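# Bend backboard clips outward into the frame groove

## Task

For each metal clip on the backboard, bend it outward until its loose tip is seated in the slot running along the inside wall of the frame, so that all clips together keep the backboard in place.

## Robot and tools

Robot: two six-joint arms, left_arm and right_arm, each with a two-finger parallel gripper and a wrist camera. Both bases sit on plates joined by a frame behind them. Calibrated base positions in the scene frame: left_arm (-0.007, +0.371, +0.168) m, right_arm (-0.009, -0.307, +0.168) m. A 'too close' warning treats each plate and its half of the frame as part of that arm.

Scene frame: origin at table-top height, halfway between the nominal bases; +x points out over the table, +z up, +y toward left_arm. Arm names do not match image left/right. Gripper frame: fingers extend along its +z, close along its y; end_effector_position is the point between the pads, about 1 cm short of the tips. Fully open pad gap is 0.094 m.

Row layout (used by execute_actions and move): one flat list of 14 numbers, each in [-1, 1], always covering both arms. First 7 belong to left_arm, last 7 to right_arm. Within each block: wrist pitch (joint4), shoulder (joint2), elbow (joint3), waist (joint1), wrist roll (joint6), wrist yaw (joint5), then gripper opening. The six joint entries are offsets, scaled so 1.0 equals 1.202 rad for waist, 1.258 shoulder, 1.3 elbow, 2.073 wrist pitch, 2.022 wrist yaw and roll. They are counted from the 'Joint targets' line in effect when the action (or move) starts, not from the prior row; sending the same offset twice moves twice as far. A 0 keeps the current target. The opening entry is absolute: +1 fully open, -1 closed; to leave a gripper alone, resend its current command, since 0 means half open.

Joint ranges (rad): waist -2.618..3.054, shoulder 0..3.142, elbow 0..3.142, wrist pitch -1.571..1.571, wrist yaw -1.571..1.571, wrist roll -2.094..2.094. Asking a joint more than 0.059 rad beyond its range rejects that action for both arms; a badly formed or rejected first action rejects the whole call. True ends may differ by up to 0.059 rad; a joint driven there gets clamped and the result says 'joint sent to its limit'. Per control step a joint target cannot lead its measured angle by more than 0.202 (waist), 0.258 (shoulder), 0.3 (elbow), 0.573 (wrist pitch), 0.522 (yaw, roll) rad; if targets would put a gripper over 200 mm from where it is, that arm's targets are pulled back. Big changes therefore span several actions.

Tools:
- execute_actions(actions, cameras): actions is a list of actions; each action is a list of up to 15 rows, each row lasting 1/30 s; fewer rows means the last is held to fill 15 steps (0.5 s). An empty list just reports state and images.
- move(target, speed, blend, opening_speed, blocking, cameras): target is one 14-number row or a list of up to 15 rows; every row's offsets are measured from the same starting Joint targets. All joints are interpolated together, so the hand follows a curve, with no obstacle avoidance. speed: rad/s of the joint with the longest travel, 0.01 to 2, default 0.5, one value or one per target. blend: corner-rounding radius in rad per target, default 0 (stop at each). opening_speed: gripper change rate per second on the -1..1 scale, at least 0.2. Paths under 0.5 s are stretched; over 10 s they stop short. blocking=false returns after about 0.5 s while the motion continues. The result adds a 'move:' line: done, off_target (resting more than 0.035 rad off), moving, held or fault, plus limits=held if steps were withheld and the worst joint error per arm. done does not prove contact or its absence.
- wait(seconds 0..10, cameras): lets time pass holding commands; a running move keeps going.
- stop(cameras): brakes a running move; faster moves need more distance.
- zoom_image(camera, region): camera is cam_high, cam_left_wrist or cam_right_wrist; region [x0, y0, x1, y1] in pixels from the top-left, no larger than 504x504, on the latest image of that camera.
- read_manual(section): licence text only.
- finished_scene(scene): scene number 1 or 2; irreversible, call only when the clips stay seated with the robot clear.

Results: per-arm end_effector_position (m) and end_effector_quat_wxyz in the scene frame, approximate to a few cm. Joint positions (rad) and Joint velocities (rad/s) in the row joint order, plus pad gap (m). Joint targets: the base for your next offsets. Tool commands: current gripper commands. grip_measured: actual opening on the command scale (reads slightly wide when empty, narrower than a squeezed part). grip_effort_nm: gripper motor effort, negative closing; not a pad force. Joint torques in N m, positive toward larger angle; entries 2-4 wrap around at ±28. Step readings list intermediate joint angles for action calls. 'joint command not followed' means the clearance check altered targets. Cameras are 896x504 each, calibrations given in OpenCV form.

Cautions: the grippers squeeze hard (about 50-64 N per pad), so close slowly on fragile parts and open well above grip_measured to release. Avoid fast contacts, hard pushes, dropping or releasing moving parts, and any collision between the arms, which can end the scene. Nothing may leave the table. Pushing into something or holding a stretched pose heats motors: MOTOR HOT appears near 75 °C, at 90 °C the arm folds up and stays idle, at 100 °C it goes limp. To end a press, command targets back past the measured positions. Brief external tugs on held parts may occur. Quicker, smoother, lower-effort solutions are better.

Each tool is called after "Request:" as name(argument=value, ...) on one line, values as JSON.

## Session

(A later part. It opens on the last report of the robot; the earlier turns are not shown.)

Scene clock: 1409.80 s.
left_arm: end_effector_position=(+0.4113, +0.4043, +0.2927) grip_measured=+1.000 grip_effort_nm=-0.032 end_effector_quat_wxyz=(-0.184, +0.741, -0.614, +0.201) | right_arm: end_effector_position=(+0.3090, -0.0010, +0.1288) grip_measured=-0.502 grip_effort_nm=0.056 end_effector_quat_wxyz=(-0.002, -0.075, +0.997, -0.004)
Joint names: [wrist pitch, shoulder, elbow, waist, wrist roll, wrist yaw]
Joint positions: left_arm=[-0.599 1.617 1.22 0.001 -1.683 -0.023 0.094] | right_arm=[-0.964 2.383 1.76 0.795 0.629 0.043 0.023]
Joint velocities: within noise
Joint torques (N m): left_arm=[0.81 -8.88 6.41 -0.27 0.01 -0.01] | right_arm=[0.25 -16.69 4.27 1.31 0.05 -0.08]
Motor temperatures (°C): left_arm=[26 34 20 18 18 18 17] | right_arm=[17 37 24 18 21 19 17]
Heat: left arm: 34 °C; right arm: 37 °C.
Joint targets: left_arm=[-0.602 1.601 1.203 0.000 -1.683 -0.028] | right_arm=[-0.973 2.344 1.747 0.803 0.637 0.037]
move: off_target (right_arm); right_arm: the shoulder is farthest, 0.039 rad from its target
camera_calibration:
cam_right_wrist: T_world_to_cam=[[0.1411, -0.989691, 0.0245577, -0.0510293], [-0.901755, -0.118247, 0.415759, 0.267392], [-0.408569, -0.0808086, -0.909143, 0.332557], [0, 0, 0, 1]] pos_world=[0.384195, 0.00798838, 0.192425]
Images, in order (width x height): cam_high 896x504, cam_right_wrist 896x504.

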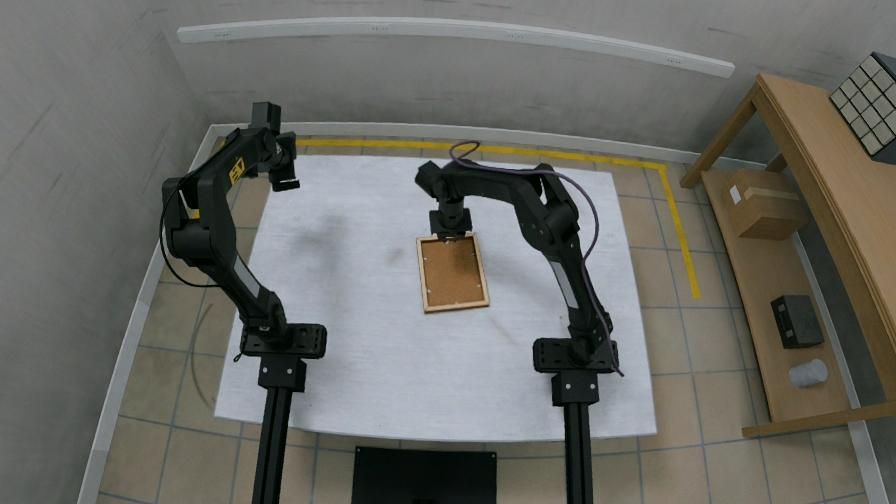

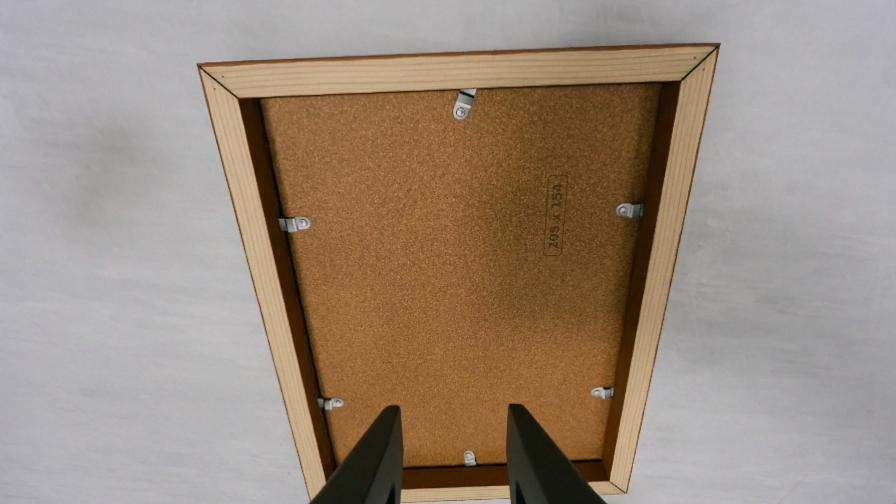

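Request:
zoom_image(camera="cam_right_wrist", region=[250, 190, 340, 260])

Request:
zoom_image(camera="cam_right_wrist", region=[590, 180, 680, 250])

Request:
zoom_image(camera="cam_right_wrist", region=[430, 60, 520, 130])

Request:
zoom_image(camera="cam_right_wrist", region=[290, 370, 380, 440])

Request:
zoom_image(camera="cam_right_wrist", region=[560, 360, 650, 430])

Request:
zoom_image(camera="cam_right_wrist", region=[430, 430, 520, 500])

Scaled by 5.600.

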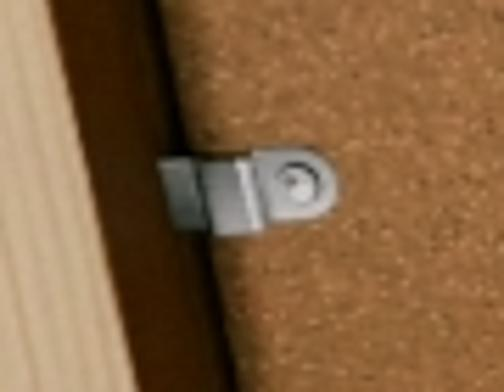

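Scaled by 5.600.

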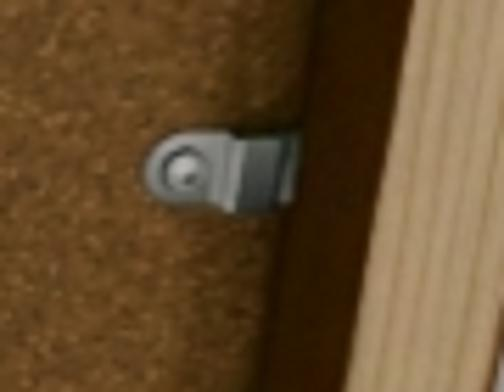

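Scaled by 5.600.

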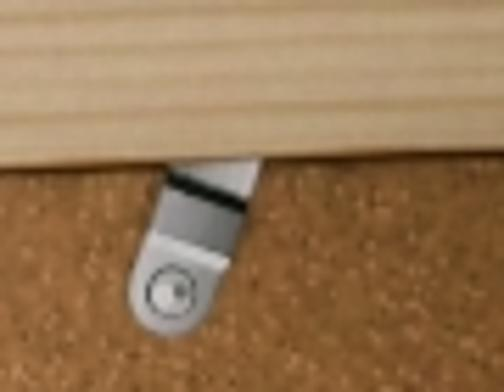

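Scaled by 5.600.

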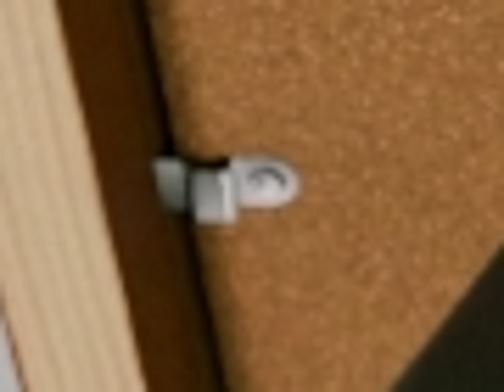

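Scaled by 5.600.

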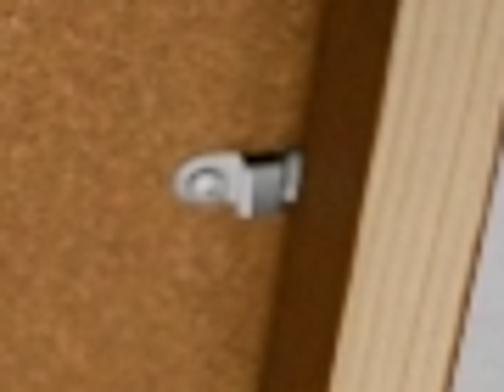

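Scaled by 5.600.

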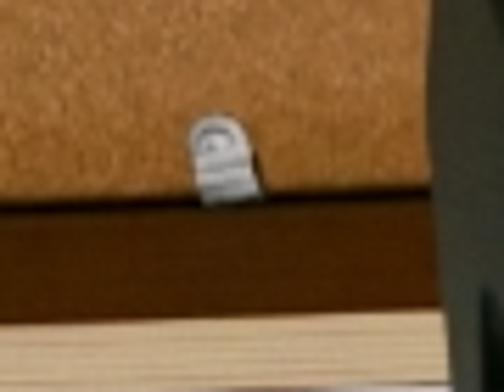

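Request:
move(target=[0,0,0,0,0,0,1,0.1269,-0.1502,-0.3315,0.0507,0.0178,0,-0.5], speed=0.6, cameras=["cam_right_wrist"])

Scene clock: 1463.83 s.
left_arm: end_effector_position=(+0.4113, +0.4043, +0.2927) grip_measured=+1.000 grip_effort_nm=-0.022 end_effector_quat_wxyz=(-0.184, +0.741, -0.614, +0.201) | right_arm: end_effector_position=(+0.2446, -0.0309, +0.1096) grip_measured=-0.502 grip_effort_nm=0.056 end_effector_quat_wxyz=(+0.000, -0.087, +0.996, -0.002)
Joint names: [wrist pitch, shoulder, elbow, waist, wrist roll, wrist yaw]
Joint positions: left_arm=[-0.599 1.617 1.22 0.001 -1.683 -0.023 0.094] | right_arm=[-0.72 2.189 1.327 0.857 0.665 0.042 0.023]
Joint velocities: within noise
Joint torques (N m): left_arm=[0.8 -8.99 6.35 -0.38 0.05 -0.02] | right_arm=[0.46 -14.23 3.95 1.17 0.03 -0.07]
Motor temperatures (°C): left_arm=[26 34 20 18 18 18 17] | right_arm=[17 43 23 18 21 19 17]
Heat: left arm: 34 °C; right arm: 43 °C.
Joint targets: left_arm=[-0.602 1.601 1.203 0.000 -1.683 -0.028] | right_arm=[-0.710 2.155 1.316 0.864 0.673 0.037]
move: done
camera_calibration:
cam_right_wrist: T_world_to_cam=[[0.165679, -0.98597, 0.0203584, -0.0764089], [-0.900179, -0.142767, 0.411455, 0.213122], [-0.402776, -0.0864956, -0.911203, 0.285033], [0, 0, 0, 1]] pos_world=[0.319312, -0.0202559, 0.173588]
Images, in order (width x height): cam_right_wrist 896x504.

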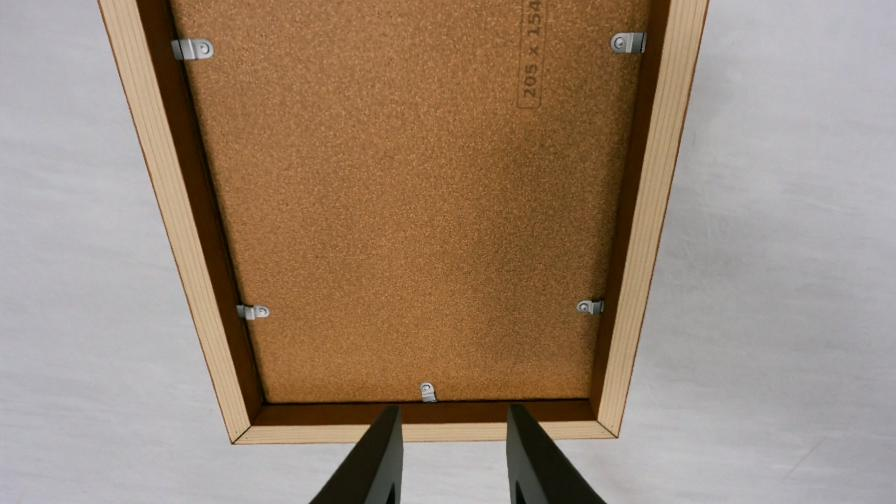

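Request:
zoom_image(camera="cam_right_wrist", region=[405, 370, 455, 410])

Request:
zoom_image(camera="cam_right_wrist", region=[225, 290, 285, 335])

Request:
zoom_image(camera="cam_right_wrist", region=[570, 285, 630, 330])

Request:
zoom_image(camera="cam_right_wrist", region=[160, 25, 230, 78])

Request:
zoom_image(camera="cam_right_wrist", region=[600, 18, 670, 71])

Scaled by 10.080.

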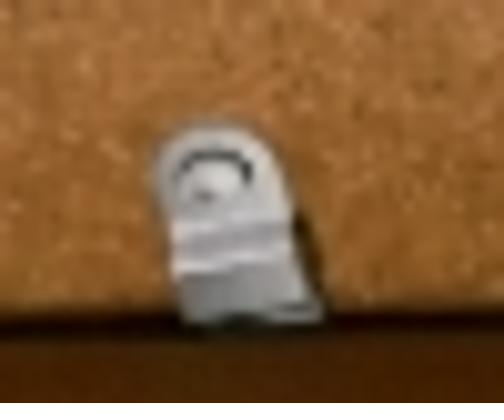

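Scaled by 8.400.

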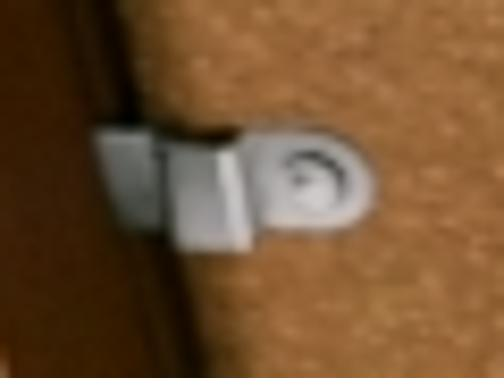

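Scaled by 8.400.

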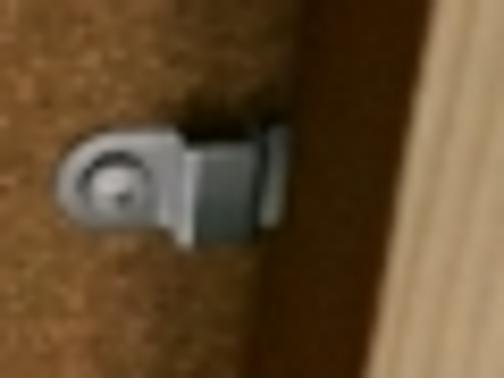

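Scaled by 7.200.

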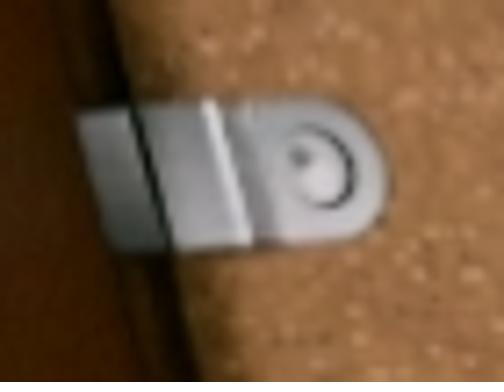

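Scaled by 7.200.

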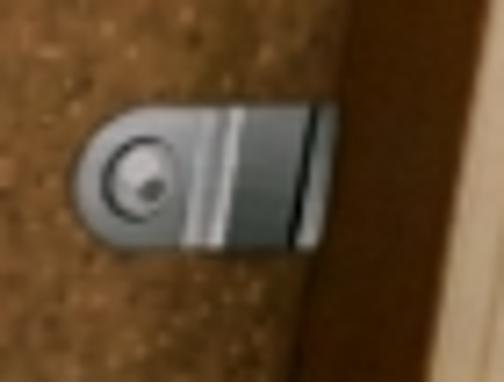

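Request:
move(target=[0,0,0,0,0,0,1,-0.0748,0.4205,0.533,-0.1622,-0.8729,0,-0.5], speed=0.7, cameras=["cam_right_wrist"])

Scene clock: 1518.90 s.
left_arm: end_effector_position=(+0.4113, +0.4043, +0.2927) grip_measured=+1.000 grip_effort_nm=-0.027 end_effector_quat_wxyz=(-0.184, +0.741, -0.614, +0.201) | right_arm: end_effector_position=(+0.3787, -0.0107, +0.0490) grip_measured=-0.502 grip_effort_nm=0.051 end_effector_quat_wxyz=(-0.013, +0.764, -0.645, +0.004)
Joint names: [wrist pitch, shoulder, elbow, waist, wrist roll, wrist yaw]
Joint positions: left_arm=[-0.599 1.617 1.22 0.001 -1.683 -0.023 0.094] | right_arm=[-0.855 2.671 1.979 0.674 -1.084 0.042 0.023]
Joint velocities: within noise
Joint torques (N m): left_arm=[0.85 -8.91 6.5 -0.36 0 -0.06] | right_arm=[0.31 -13.3 7.32 0.24 -0.09 -0.07]
Motor temperatures (°C): left_arm=[26 34 20 18 18 18 17] | right_arm=[17 35 23 18 21 19 17]
Heat: left arm: 34 °C; right arm: 35 °C.
Joint targets: left_arm=[-0.602 1.601 1.203 0.000 -1.683 -0.028] | right_arm=[-0.865 2.684 2.009 0.669 -1.092 0.037]
move: done
camera_calibration:
cam_right_wrist: T_world_to_cam=[[0.986377, 0.15956, 0.0400142, -0.376992], [0.130417, -0.906772, 0.400945, -0.0362871], [0.100258, -0.390264, -0.915228, 0.0919741], [0, 0, 0, 1]] pos_world=[0.367367, 0.0631428, 0.113811]
Images, in order (width x height): cam_right_wrist 896x504.

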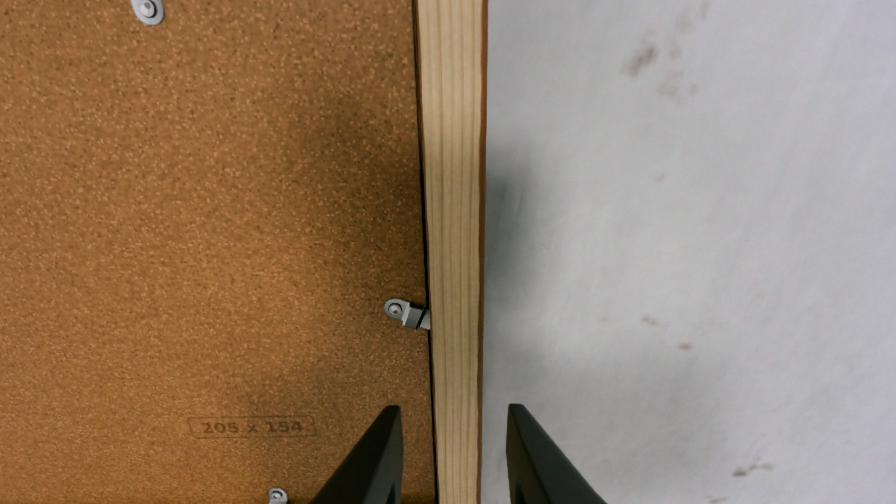

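Request:
move(target=[0,0,0,0,0,0,1,0.0333,0.0374,0.0023,-0.004,0,0,-0.5], speed=0.12, cameras=["cam_right_wrist"])

Scene clock: 1532.83 s.
left_arm: end_effector_position=(+0.4113, +0.4043, +0.2927) grip_measured=+1.000 grip_effort_nm=-0.027 end_effector_quat_wxyz=(-0.184, +0.741, -0.614, +0.201) | right_arm: end_effector_position=(+0.3787, -0.0096, +0.0272) grip_measured=-0.502 grip_effort_nm=0.056 end_effector_quat_wxyz=(-0.014, +0.765, -0.644, +0.004)
Joint names: [wrist pitch, shoulder, elbow, waist, wrist roll, wrist yaw]
Joint positions: left_arm=[-0.599 1.617 1.22 0.001 -1.683 -0.023 0.094] | right_arm=[-0.805 2.718 1.979 0.674 -1.085 0.042 0.023]
Joint velocities: within noise
Joint torques (N m): left_arm=[0.84 -8.99 6.57 -0.34 0.03 -0.01] | right_arm=[0.48 -13.44 7.43 -0.2 -0.1 -0.06]
Motor temperatures (°C): left_arm=[26 34 20 18 18 18 17] | right_arm=[17 36 24 18 21 19 17]
Heat: left arm: 34 °C; right arm: 36 °C.
Joint targets: left_arm=[-0.602 1.601 1.203 0.000 -1.683 -0.028] | right_arm=[-0.796 2.731 2.012 0.664 -1.092 0.037]
move: done
camera_calibration:
cam_right_wrist: T_world_to_cam=[[0.986123, 0.160517, 0.0423722, -0.376279], [0.130505, -0.907278, 0.399769, -0.0265684], [0.102613, -0.388692, -0.915636, 0.0716389], [0, 0, 0, 1]] pos_world=[0.367174, 0.0641396, 0.0921602]
Images, in order (width x height): cam_right_wrist 896x504.

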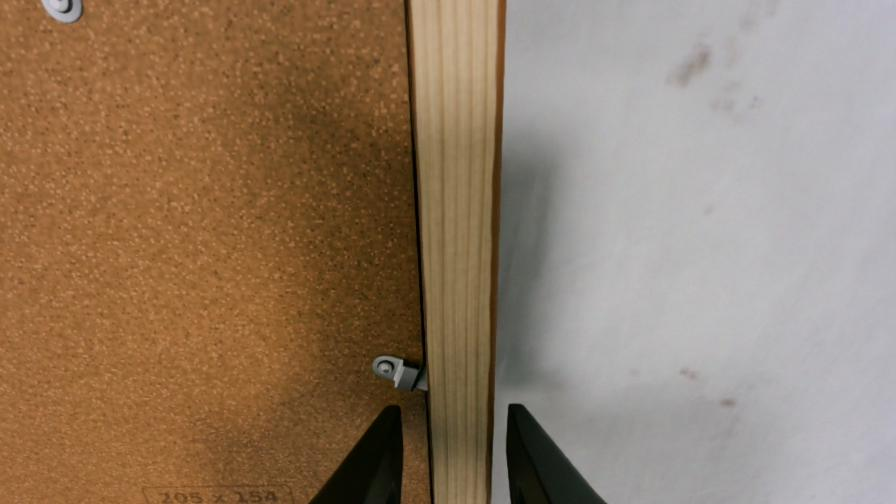

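Request:
move(target=[0,0,0,0,0,0,1,0,0,0,-0.003,0,0,-0.58], speed=0.12, cameras=["cam_right_wrist"])

Scene clock: 1536.57 s.
left_arm: end_effector_position=(+0.4113, +0.4043, +0.2927) grip_measured=+1.000 grip_effort_nm=-0.022 end_effector_quat_wxyz=(-0.184, +0.741, -0.614, +0.201) | right_arm: end_effector_position=(+0.3807, -0.0120, +0.0271) grip_measured=-0.578 grip_effort_nm=-0.149 end_effector_quat_wxyz=(-0.014, +0.762, -0.647, +0.004)
Joint names: [wrist pitch, shoulder, elbow, waist, wrist roll, wrist yaw]
Joint positions: left_arm=[-0.599 1.617 1.22 0.001 -1.683 -0.023 0.094] | right_arm=[-0.804 2.718 1.979 0.667 -1.085 0.042 0.02]
Joint velocities: within noise
Joint torques (N m): left_arm=[0.83 -8.98 6.38 -0.31 0.02 -0.02] | right_arm=[0.49 -13.39 7.47 0.03 -0.11 -0.07]
Motor temperatures (°C): left_arm=[26 34 20 18 18 18 17] | right_arm=[17 36 24 18 21 19 17]
Heat: left arm: 34 °C; right arm: 36 °C.
Joint targets: left_arm=[-0.602 1.601 1.203 0.000 -1.683 -0.028] | right_arm=[-0.796 2.731 2.012 0.661 -1.092 0.037]
move: done
camera_calibration:
cam_right_wrist: T_world_to_cam=[[0.987131, 0.15408, 0.0428087, -0.378372], [0.124439, -0.908234, 0.399532, -0.026682], [0.10044, -0.389063, -0.915719, 0.0712009], [0, 0, 0, 1]] pos_world=[0.369672, 0.0617677, 0.092058]
Images, in order (width x height): cam_right_wrist 896x504.

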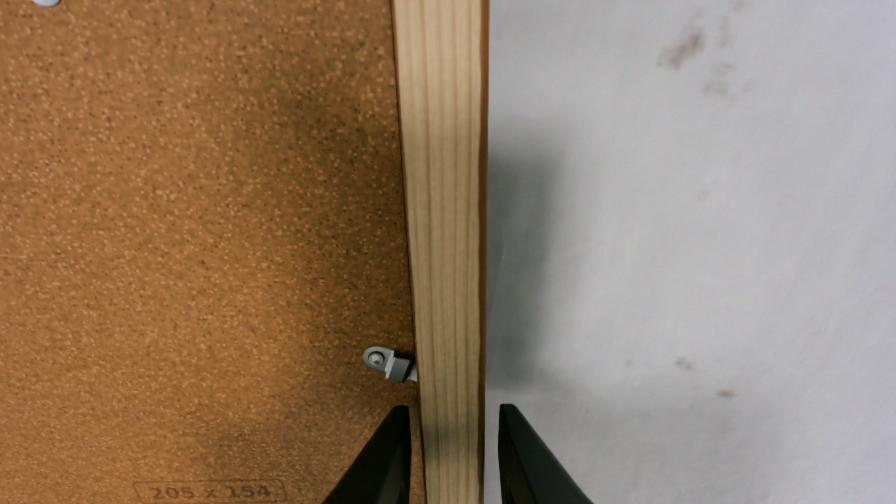

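Request:
move(target=[0,0,0,0,0,0,1,-0.0115,0.0065,0,0,0,0,-0.58], speed=0.1, cameras=["cam_right_wrist"])

Scene clock: 1543.60 s.
left_arm: end_effector_position=(+0.4113, +0.4043, +0.2927) grip_measured=+1.000 grip_effort_nm=-0.032 end_effector_quat_wxyz=(-0.184, +0.741, -0.614, +0.201) | right_arm: end_effector_position=(+0.3782, -0.0138, +0.0239) grip_measured=-0.578 grip_effort_nm=-0.154 end_effector_quat_wxyz=(-0.008, +0.763, -0.647, +0.003)
Joint names: [wrist pitch, shoulder, elbow, waist, wrist roll, wrist yaw]
Joint positions: left_arm=[-0.599 1.617 1.22 0.001 -1.683 -0.023 0.094] | right_arm=[-0.809 2.725 1.979 0.667 -1.085 0.042 0.02]
Joint velocities: within noise
Joint torques (N m): left_arm=[0.84 -9.05 6.45 -0.4 0.04 -0.02] | right_arm=[0.29 -13.26 7.38 0.05 -0.11 -0.07]
Motor temperatures (°C): left_arm=[26 34 20 18 18 18 17] | right_arm=[17 37 24 18 21 19 17]
Heat: left arm: 34 °C; right arm: 37 °C.
Joint targets: left_arm=[-0.602 1.601 1.203 0.000 -1.683 -0.028] | right_arm=[-0.820 2.739 2.012 0.661 -1.092 0.037]
move: done
camera_calibration:
cam_right_wrist: T_world_to_cam=[[0.987419, 0.154837, 0.0320834, -0.375272], [0.128786, -0.905202, 0.404998, -0.0284236], [0.0917508, -0.395771, -0.913754, 0.0709433], [0, 0, 0, 1]] pos_world=[0.367702, 0.0604544, 0.0883763]
Images, in order (width x height): cam_right_wrist 896x504.

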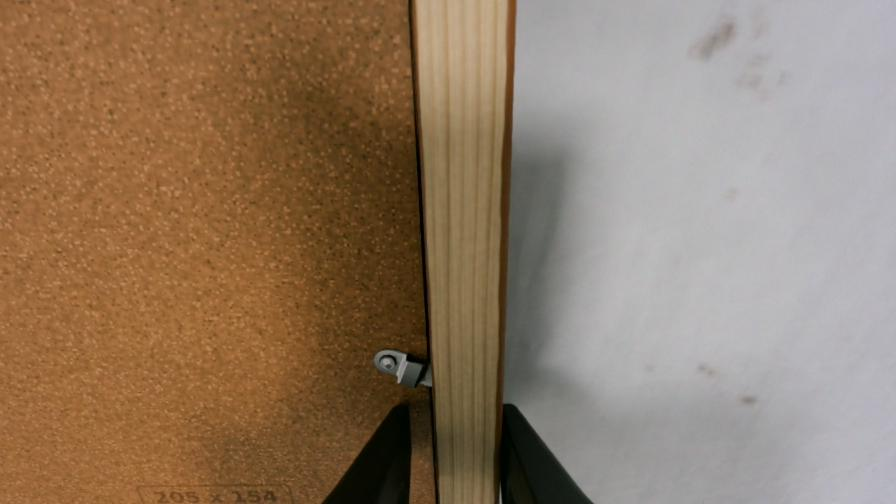

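Request:
move(target=[0,0,0,0,0,0,1,0,0.004,0,0,0,0,-0.66], speed=0.1, opening_speed=0.25, cameras=["cam_right_wrist"])

Scene clock: 1548.33 s.
left_arm: end_effector_position=(+0.4113, +0.4043, +0.2927) grip_measured=+1.000 grip_effort_nm=-0.027 end_effector_quat_wxyz=(-0.184, +0.741, -0.614, +0.201) | right_arm: end_effector_position=(+0.3789, -0.0133, +0.0236) grip_measured=-0.658 grip_effort_nm=-0.154 end_effector_quat_wxyz=(-0.009, +0.763, -0.647, +0.003)
Joint names: [wrist pitch, shoulder, elbow, waist, wrist roll, wrist yaw]
Joint positions: left_arm=[-0.599 1.617 1.22 0.001 -1.683 -0.023 0.094] | right_arm=[-0.81 2.727 1.983 0.667 -1.085 0.042 0.016]
Joint velocities: within noise
Joint torques (N m): left_arm=[0.82 -8.92 6.38 -0.25 0.02 -0.01] | right_arm=[0.3 -13.07 7.09 0.03 -0.11 -0.06]
Motor temperatures (°C): left_arm=[26 34 20 18 18 18 17] | right_arm=[17 37 24 18 21 19 17]
Heat: left arm: 34 °C; right arm: 37 °C.
Joint targets: left_arm=[-0.602 1.601 1.203 0.000 -1.683 -0.028] | right_arm=[-0.820 2.744 2.012 0.661 -1.092 0.037]
move: done
camera_calibration:
cam_right_wrist: T_world_to_cam=[[0.987389, 0.154747, 0.0334245, -0.376071], [0.128239, -0.905583, 0.404318, -0.0277117], [0.0928358, -0.394933, -0.914007, 0.0705044], [0, 0, 0, 1]] pos_world=[0.368337, 0.0609452, 0.0882159]
Images, in order (width x height): cam_right_wrist 896x504.

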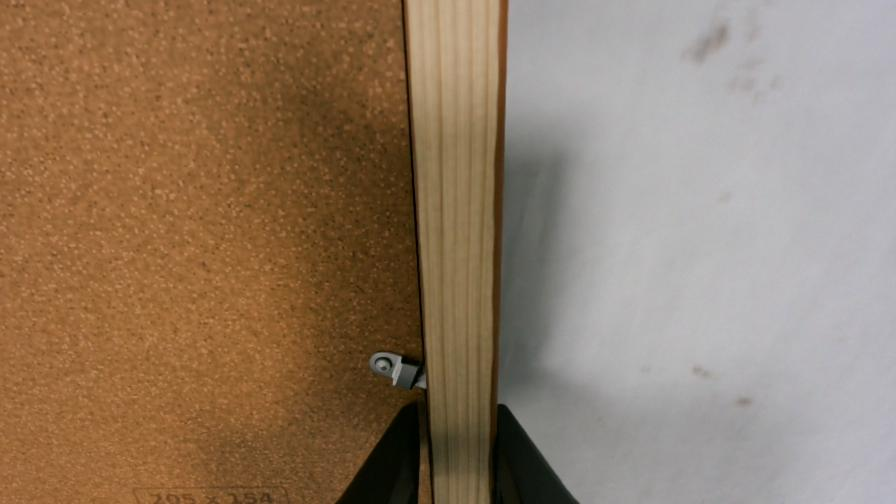

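Request:
move(target=[0,0,0,0,0,0,1,-0.002,0.004,0.008,0.0145,0,0,-0.66], speed=0.05, cameras=["cam_right_wrist"])

Scene clock: 1555.07 s.
left_arm: end_effector_position=(+0.4113, +0.4043, +0.2927) grip_measured=+1.000 grip_effort_nm=-0.032 end_effector_quat_wxyz=(-0.184, +0.741, -0.614, +0.201) | right_arm: end_effector_position=(+0.3797, -0.0127, +0.0235) grip_measured=-0.658 grip_effort_nm=-0.149 end_effector_quat_wxyz=(-0.009, +0.763, -0.647, +0.003)
Joint names: [wrist pitch, shoulder, elbow, waist, wrist roll, wrist yaw]
Joint positions: left_arm=[-0.599 1.617 1.22 0.001 -1.683 -0.023 0.094] | right_arm=[-0.815 2.732 1.993 0.667 -1.085 0.042 0.016]
Joint velocities: within noise
Joint torques (N m): left_arm=[0.83 -8.99 6.45 -0.24 0.02 -0.01] | right_arm=[0.31 -13.05 7.1 1.66 -0.1 -0.07]
Motor temperatures (°C): left_arm=[26 34 20 18 18 18 17] | right_arm=[17 37 24 18 21 19 17]
Heat: left arm: 34 °C; right arm: 37 °C.
Joint targets: left_arm=[-0.602 1.601 1.203 0.000 -1.683 -0.028] | right_arm=[-0.824 2.749 2.022 0.678 -1.092 0.037]
move: done
camera_calibration:
cam_right_wrist: T_world_to_cam=[[0.987396, 0.15477, 0.0330893, -0.376922], [0.128376, -0.905488, 0.404489, -0.0272455], [0.0925645, -0.395143, -0.913944, 0.070598], [0, 0, 0, 1]] pos_world=[0.369135, 0.0615619, 0.0880152]
Images, in order (width x height): cam_right_wrist 896x504.

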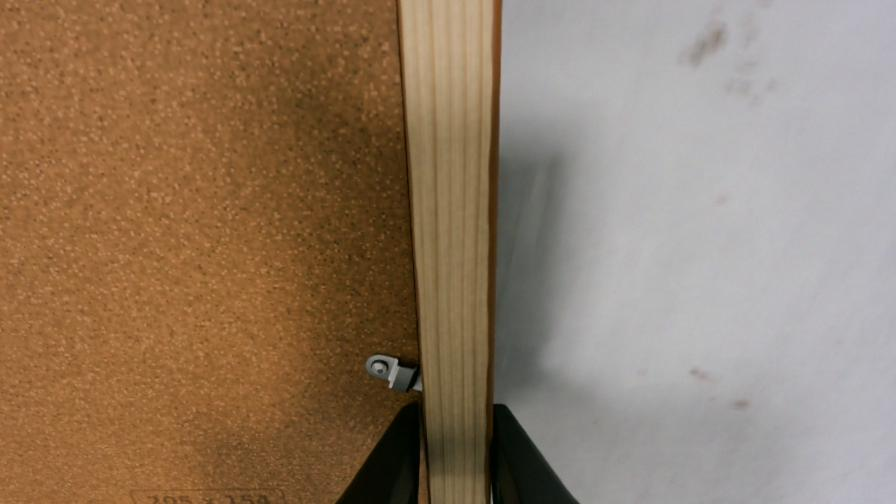

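Request:
move(target=[0,0,0,0,0,0,1,-0.002,0.002,0.004,0.004,0,0,-0.66], speed=0.05, cameras=["cam_right_wrist"])

Scene clock: 1558.63 s.
left_arm: end_effector_position=(+0.4113, +0.4043, +0.2927) grip_measured=+1.000 grip_effort_nm=-0.022 end_effector_quat_wxyz=(-0.184, +0.741, -0.614, +0.201) | right_arm: end_effector_position=(+0.3784, -0.0099, +0.0235) grip_measured=-0.658 grip_effort_nm=-0.154 end_effector_quat_wxyz=(-0.009, +0.765, -0.644, +0.003)
Joint names: [wrist pitch, shoulder, elbow, waist, wrist roll, wrist yaw]
Joint positions: left_arm=[-0.599 1.617 1.22 0.001 -1.683 -0.023 0.094] | right_arm=[-0.818 2.735 1.998 0.673 -1.086 0.042 0.016]
Joint velocities: within noise
Joint torques (N m): left_arm=[0.82 -8.94 6.37 -0.27 0.04 -0.04] | right_arm=[0.29 -13.14 7.12 1.57 -0.11 -0.08]
Motor temperatures (°C): left_arm=[26 34 20 18 18 18 17] | right_arm=[17 36 24 18 21 19 17]
Heat: left arm: 34 °C; right arm: 36 °C.
Joint targets: left_arm=[-0.602 1.601 1.203 0.000 -1.683 -0.028] | right_arm=[-0.828 2.751 2.028 0.683 -1.092 0.037]
move: done
camera_calibration:
cam_right_wrist: T_world_to_cam=[[0.986366, 0.16116, 0.033312, -0.375618], [0.134158, -0.904691, 0.404395, -0.0267888], [0.0953096, -0.394413, -0.913977, 0.0708353], [0, 0, 0, 1]] pos_world=[0.367339, 0.0642375, 0.0880877]
Images, in order (width x height): cam_right_wrist 896x504.

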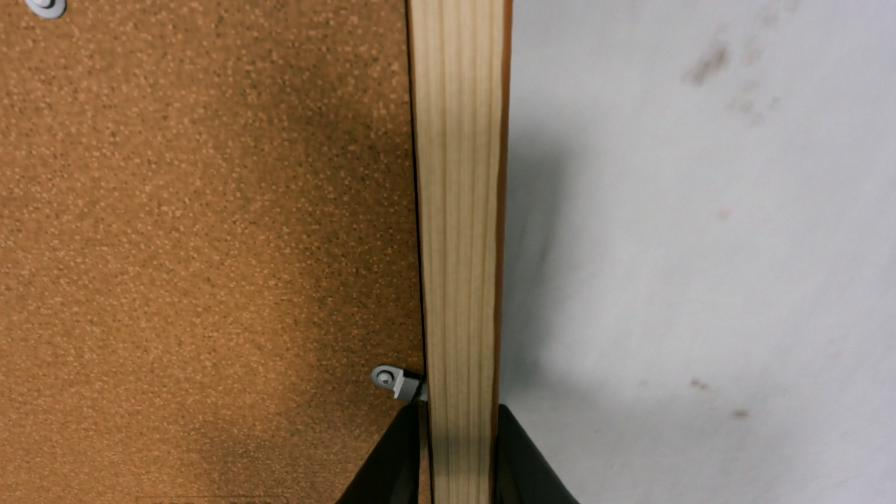

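Request:
move(target=[0,0,0,0,0,0,1,-0.003,0.005,0.010,0.003,0,0,-0.66], speed=0.05, cameras=["cam_right_wrist"])

Scene clock: 1561.43 s.
left_arm: end_effector_position=(+0.4113, +0.4043, +0.2927) grip_measured=+1.000 grip_effort_nm=-0.032 end_effector_quat_wxyz=(-0.184, +0.741, -0.614, +0.201) | right_arm: end_effector_position=(+0.3789, -0.0086, +0.0235) grip_measured=-0.658 grip_effort_nm=-0.149 end_effector_quat_wxyz=(-0.009, +0.765, -0.644, +0.003)
Joint names: [wrist pitch, shoulder, elbow, waist, wrist roll, wrist yaw]
Joint positions: left_arm=[-0.599 1.617 1.22 0.001 -1.683 -0.023 0.094] | right_arm=[-0.825 2.741 2.011 0.675 -1.086 0.042 0.016]
Joint velocities: within noise
Joint torques (N m): left_arm=[0.78 -8.88 6.42 -0.31 0.05 -0.02] | right_arm=[0.29 -13.15 7.13 1.7 -0.11 -0.08]
Motor temperatures (°C): left_arm=[26 34 20 18 18 18 17] | right_arm=[17 37 24 18 21 19 17]
Heat: left arm: 34 °C; right arm: 37 °C.
Joint targets: left_arm=[-0.602 1.601 1.203 0.000 -1.683 -0.028] | right_arm=[-0.835 2.758 2.040 0.686 -1.092 0.037]
move: done
camera_calibration:
cam_right_wrist: T_world_to_cam=[[0.986132, 0.162708, 0.0326964, -0.376226], [0.135789, -0.904307, 0.404711, -0.0262617], [0.0954174, -0.394658, -0.91386, 0.0712588], [0, 0, 0, 1]] pos_world=[0.367775, 0.0655894, 0.0880502]
Images, in order (width x height): cam_right_wrist 896x504.

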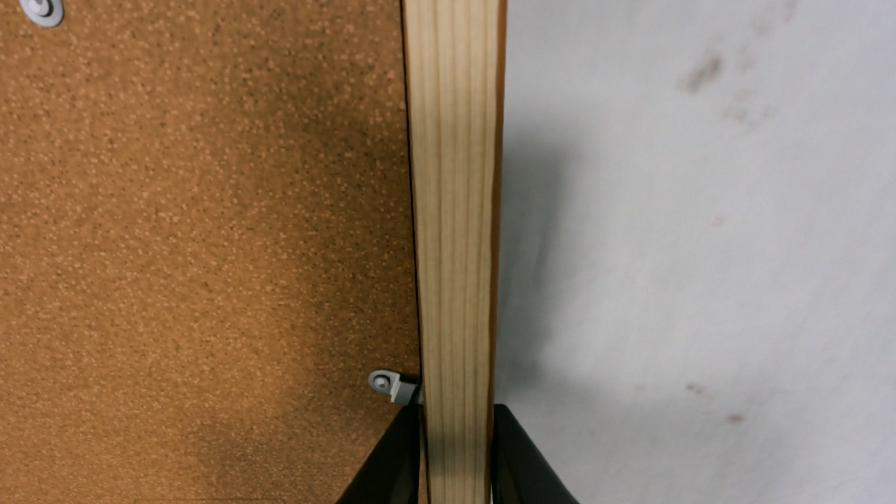

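Request:
move(target=[0,0,0,0,0,0,1,-0.003,0.005,0.010,0.003,0,0,-0.66], speed=0.05, cameras=["cam_right_wrist"])

Request:
zoom_image(camera="cam_right_wrist", region=[350, 340, 450, 430])

Scene clock: 1565.00 s.
left_arm: end_effector_position=(+0.4113, +0.4043, +0.2927) grip_measured=+1.000 grip_effort_nm=-0.027 end_effector_quat_wxyz=(-0.184, +0.741, -0.614, +0.201) | right_arm: end_effector_position=(+0.3791, -0.0084, +0.0235) grip_measured=-0.658 grip_effort_nm=-0.159 end_effector_quat_wxyz=(-0.006, +0.765, -0.644, +0.002)
Joint names: [wrist pitch, shoulder, elbow, waist, wrist roll, wrist yaw]
Joint positions: left_arm=[-0.599 1.617 1.22 0.001 -1.683 -0.023 0.094] | right_arm=[-0.836 2.747 2.024 0.675 -1.086 0.042 0.016]
Joint velocities: within noise
Joint torques (N m): left_arm=[0.82 -8.94 6.43 -0.29 0.06 -0.04] | right_arm=[0.33 -13.09 7.17 2.14 -0.1 -0.06]
Motor temperatures (°C): left_arm=[26 34 20 18 18 18 17] | right_arm=[17 37 24 18 21 19 17]
Heat: left arm: 34 °C; right arm: 37 °C.
Joint targets: left_arm=[-0.602 1.601 1.203 0.000 -1.683 -0.028] | right_arm=[-0.841 2.764 2.054 0.690 -1.092 0.037]
move: done
camera_calibration:
cam_right_wrist: T_world_to_cam=[[0.986214, 0.162974, 0.0286717, -0.376379], [0.137422, -0.903147, 0.406744, -0.0267832], [0.0921836, -0.397196, -0.913092, 0.0724386], [0, 0, 0, 1]] pos_world=[0.368193, 0.0659233, 0.0878284]
Images, in order (width x height): cam_right_wrist 896x504.

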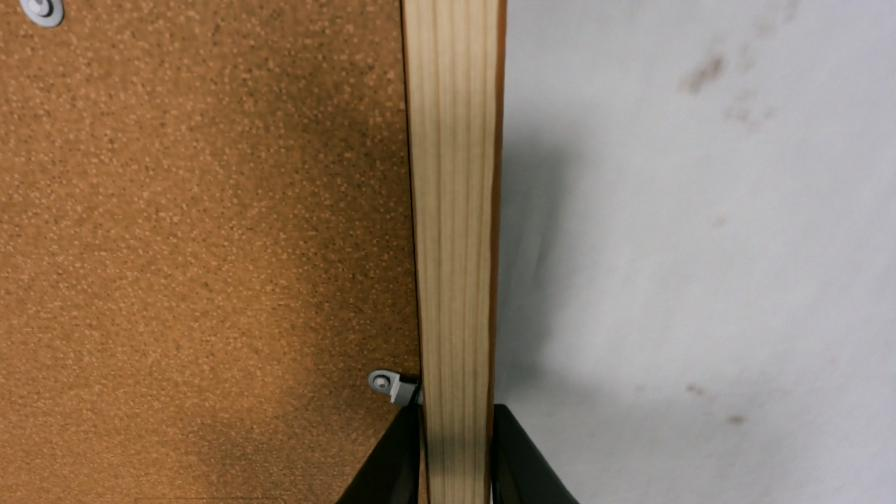

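Scaled by 5.040.

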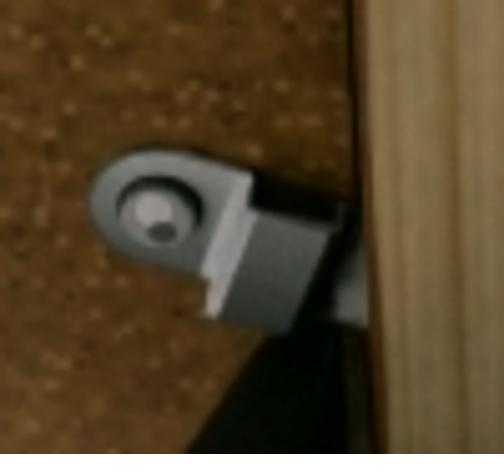

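Request:
move(target=[0,0,0,0,0,0,1,0.003,0.0,0.0,0.005,0,0,-0.66], speed=0.05, cameras=["cam_right_wrist"])

Request:
zoom_image(camera="cam_right_wrist", region=[350, 340, 450, 430])

Scene clock: 1568.53 s.
left_arm: end_effector_position=(+0.4113, +0.4043, +0.2927) grip_measured=+1.000 grip_effort_nm=-0.027 end_effector_quat_wxyz=(-0.184, +0.741, -0.614, +0.201) | right_arm: end_effector_position=(+0.3775, -0.0063, +0.0237) grip_measured=-0.658 grip_effort_nm=-0.144 end_effector_quat_wxyz=(-0.006, +0.767, -0.641, +0.004)
Joint names: [wrist pitch, shoulder, elbow, waist, wrist roll, wrist yaw]
Joint positions: left_arm=[-0.599 1.617 1.22 0.001 -1.683 -0.023 0.094] | right_arm=[-0.837 2.747 2.024 0.681 -1.086 0.045 0.016]
Joint velocities: within noise
Joint torques (N m): left_arm=[0.83 -8.9 6.49 -0.28 0.02 -0.01] | right_arm=[0.41 -13.18 7.16 2.1 -0.1 -0.09]
Motor temperatures (°C): left_arm=[26 34 20 18 18 18 17] | right_arm=[17 38 24 18 21 19 17]
Heat: left arm: 34 °C; right arm: 38 °C.
Joint targets: left_arm=[-0.602 1.601 1.203 0.000 -1.683 -0.028] | right_arm=[-0.835 2.764 2.053 0.696 -1.092 0.037]
move: done
camera_calibration:
cam_right_wrist: T_world_to_cam=[[0.985089, 0.169409, 0.030016, -0.374693], [0.142517, -0.901225, 0.409246, -0.0267497], [0.0963812, -0.398866, -0.91193, 0.0719807], [0, 0, 0, 1]] pos_world=[0.36598, 0.0680795, 0.0878354]
Images, in order (width x height): cam_right_wrist 896x504.

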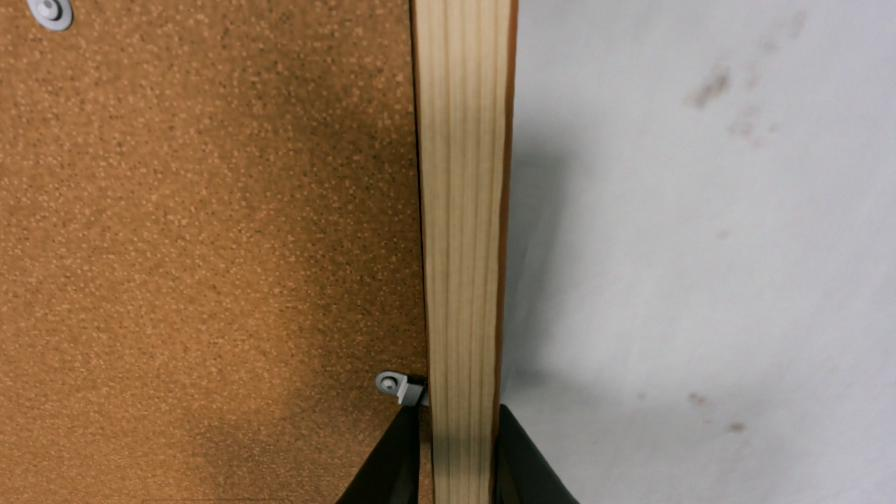

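Scaled by 5.040.

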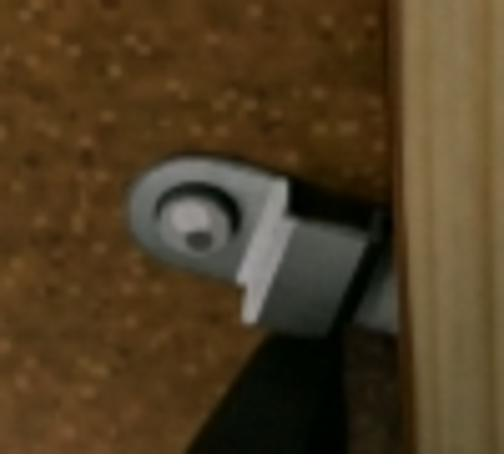

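Request:
move(target=[0,0,0,0,0,0,1,0.0,0.0,0.0,0.0,0,0,-0.35], speed=0.05, opening_speed=0.4, cameras=["cam_right_wrist"])

Request:
zoom_image(camera="cam_right_wrist", region=[350, 340, 450, 430])

Scene clock: 1595.07 s.
left_arm: end_effector_position=(+0.4113, +0.4043, +0.2927) grip_measured=+1.000 grip_effort_nm=-0.032 end_effector_quat_wxyz=(-0.184, +0.741, -0.614, +0.201) | right_arm: end_effector_position=(+0.3759, -0.0043, +0.0238) grip_measured=-0.352 grip_effort_nm=0.066 end_effector_quat_wxyz=(-0.006, +0.769, -0.639, +0.004)
Joint names: [wrist pitch, shoulder, elbow, waist, wrist roll, wrist yaw]
Joint positions: left_arm=[-0.599 1.617 1.22 0.001 -1.683 -0.023 0.094] | right_arm=[-0.837 2.747 2.024 0.687 -1.086 0.045 0.03]
Joint velocities: within noise
Joint torques (N m): left_arm=[0.82 -8.83 6.42 -0.42 0.01 -0.04] | right_arm=[0.4 -13.11 7.17 1.55 -0.1 -0.11]
Motor temperatures (°C): left_arm=[26 34 20 18 18 18 17] | right_arm=[17 39 24 18 21 19 17]
Heat: left arm: 34 °C; right arm: 39 °C.
Joint targets: left_arm=[-0.602 1.601 1.203 0.000 -1.683 -0.028] | right_arm=[-0.835 2.764 2.053 0.696 -1.092 0.037]
move: done
camera_calibration:
cam_right_wrist: T_world_to_cam=[[0.984165, 0.17466, 0.0302098, -0.373119], [0.147253, -0.900501, 0.409162, -0.0264703], [0.0986682, -0.398235, -0.911961, 0.0722007], [0, 0, 0, 1]] pos_world=[0.363985, 0.0700852, 0.0879467]
Images, in order (width x height): cam_right_wrist 896x504.

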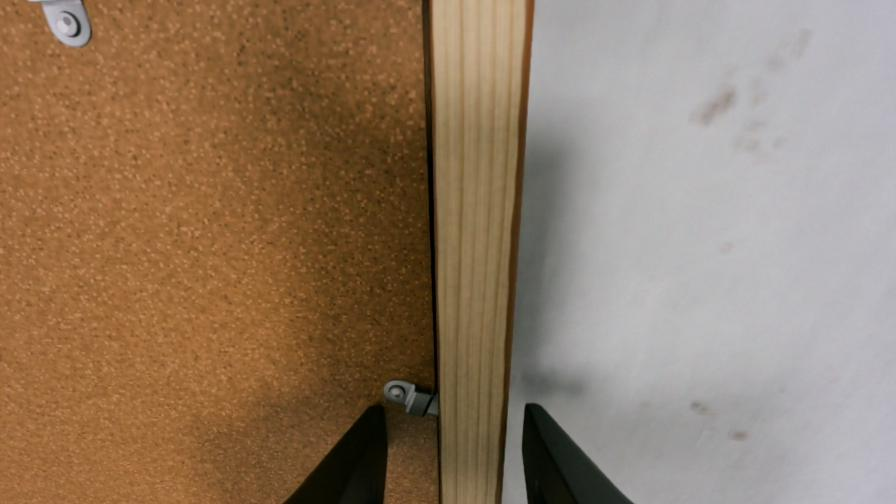

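Scaled by 5.040.

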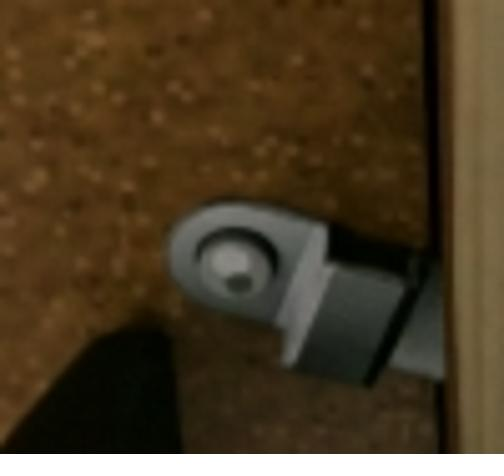

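Request:
move(target=[0,0,0,0,0,0,1,0.0,0.0,0.0,0.0,0,0,-0.5], speed=0.05, opening_speed=0.25, cameras=["cam_right_wrist"])

Request:
zoom_image(camera="cam_right_wrist", region=[350, 340, 450, 430])

Scene clock: 1601.53 s.
left_arm: end_effector_position=(+0.4113, +0.4043, +0.2927) grip_measured=+1.000 grip_effort_nm=-0.037 end_effector_quat_wxyz=(-0.184, +0.741, -0.614, +0.201) | right_arm: end_effector_position=(+0.3759, -0.0043, +0.0238) grip_measured=-0.498 grip_effort_nm=-0.149 end_effector_quat_wxyz=(-0.006, +0.769, -0.639, +0.004)
Joint names: [wrist pitch, shoulder, elbow, waist, wrist roll, wrist yaw]
Joint positions: left_arm=[-0.599 1.617 1.22 0.001 -1.683 -0.023 0.094] | right_arm=[-0.837 2.747 2.024 0.687 -1.086 0.045 0.024]
Joint velocities: within noise
Joint torques (N m): left_arm=[0.84 -8.95 6.5 -0.32 0.02 -0.03] | right_arm=[0.41 -13.15 7.19 1.58 -0.1 -0.09]
Motor temperatures (°C): left_arm=[26 34 20 18 18 18 17] | right_arm=[17 40 24 18 21 19 17]
Heat: left arm: 34 °C; right arm: 40 °C.
Joint targets: left_arm=[-0.602 1.601 1.203 0.000 -1.683 -0.028] | right_arm=[-0.835 2.764 2.053 0.696 -1.092 0.037]
move: done
camera_calibration:
cam_right_wrist: T_world_to_cam=[[0.984165, 0.17466, 0.0302098, -0.373119], [0.147253, -0.900501, 0.409162, -0.0264703], [0.0986682, -0.398235, -0.911961, 0.0722007], [0, 0, 0, 1]] pos_world=[0.363985, 0.0700852, 0.0879467]
Images, in order (width x height): cam_right_wrist 896x504.

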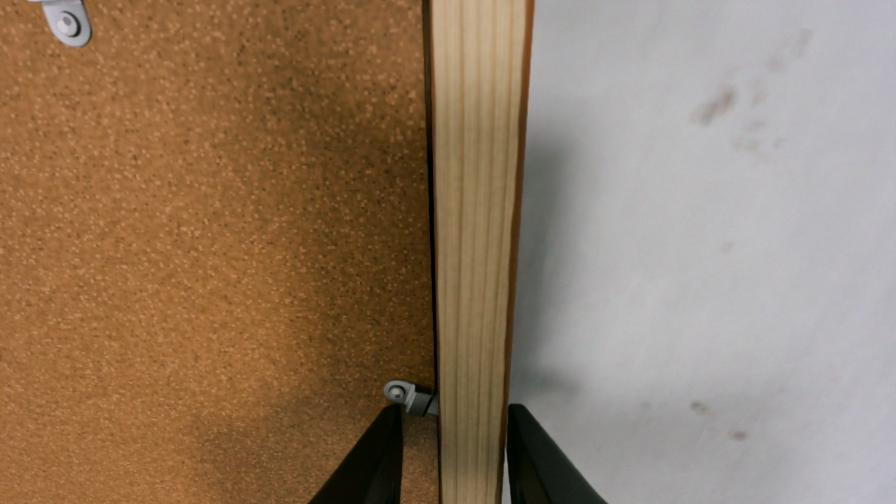

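Scaled by 5.040.

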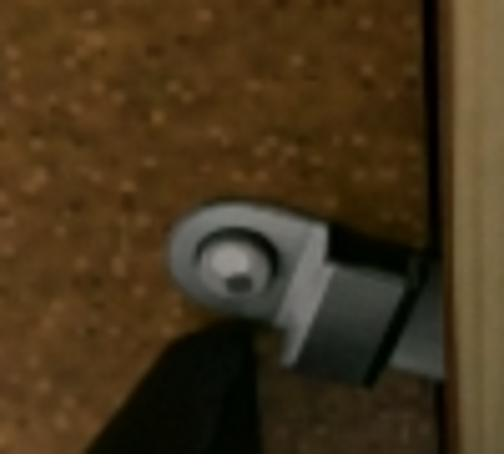

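Request:
move(target=[0,0,0,0,0,0,1,0.0,0.0,0.0,0.0,0,0,-0.6], speed=0.05, opening_speed=0.25, cameras=["cam_right_wrist"])

Request:
zoom_image(camera="cam_right_wrist", region=[350, 340, 450, 430])

Scene clock: 1606.63 s.
left_arm: end_effector_position=(+0.4113, +0.4043, +0.2927) grip_measured=+1.000 grip_effort_nm=-0.017 end_effector_quat_wxyz=(-0.184, +0.741, -0.614, +0.201) | right_arm: end_effector_position=(+0.3759, -0.0043, +0.0238) grip_measured=-0.598 grip_effort_nm=-0.168 end_effector_quat_wxyz=(-0.006, +0.769, -0.639, +0.004)
Joint names: [wrist pitch, shoulder, elbow, waist, wrist roll, wrist yaw]
Joint positions: left_arm=[-0.599 1.617 1.22 0.001 -1.683 -0.023 0.094] | right_arm=[-0.837 2.747 2.024 0.687 -1.086 0.045 0.019]
Joint velocities: within noise
Joint torques (N m): left_arm=[0.78 -8.91 6.42 -0.38 0.02 -0.04] | right_arm=[0.4 -13.19 7.16 1.61 -0.1 -0.1]
Motor temperatures (°C): left_arm=[26 34 20 18 18 18 17] | right_arm=[17 40 24 18 21 19 17]
Heat: left arm: 34 °C; right arm: 40 °C.
Joint targets: left_arm=[-0.602 1.601 1.203 0.000 -1.683 -0.028] | right_arm=[-0.834 2.764 2.053 0.696 -1.092 0.037]
move: done
camera_calibration:
cam_right_wrist: T_world_to_cam=[[0.984165, 0.17466, 0.0302098, -0.373119], [0.147253, -0.900501, 0.409162, -0.0264703], [0.0986682, -0.398235, -0.911961, 0.0722007], [0, 0, 0, 1]] pos_world=[0.363985, 0.0700852, 0.0879467]
Images, in order (width x height): cam_right_wrist 896x504.

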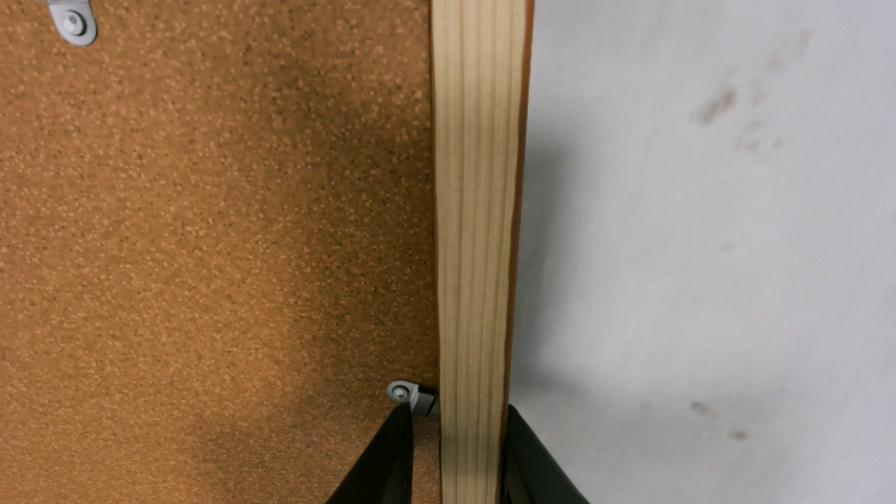

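Scaled by 5.040.

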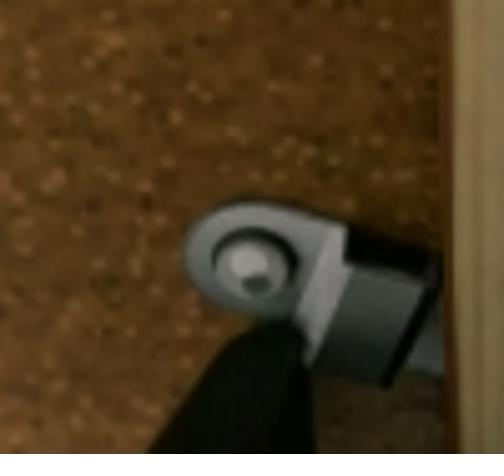

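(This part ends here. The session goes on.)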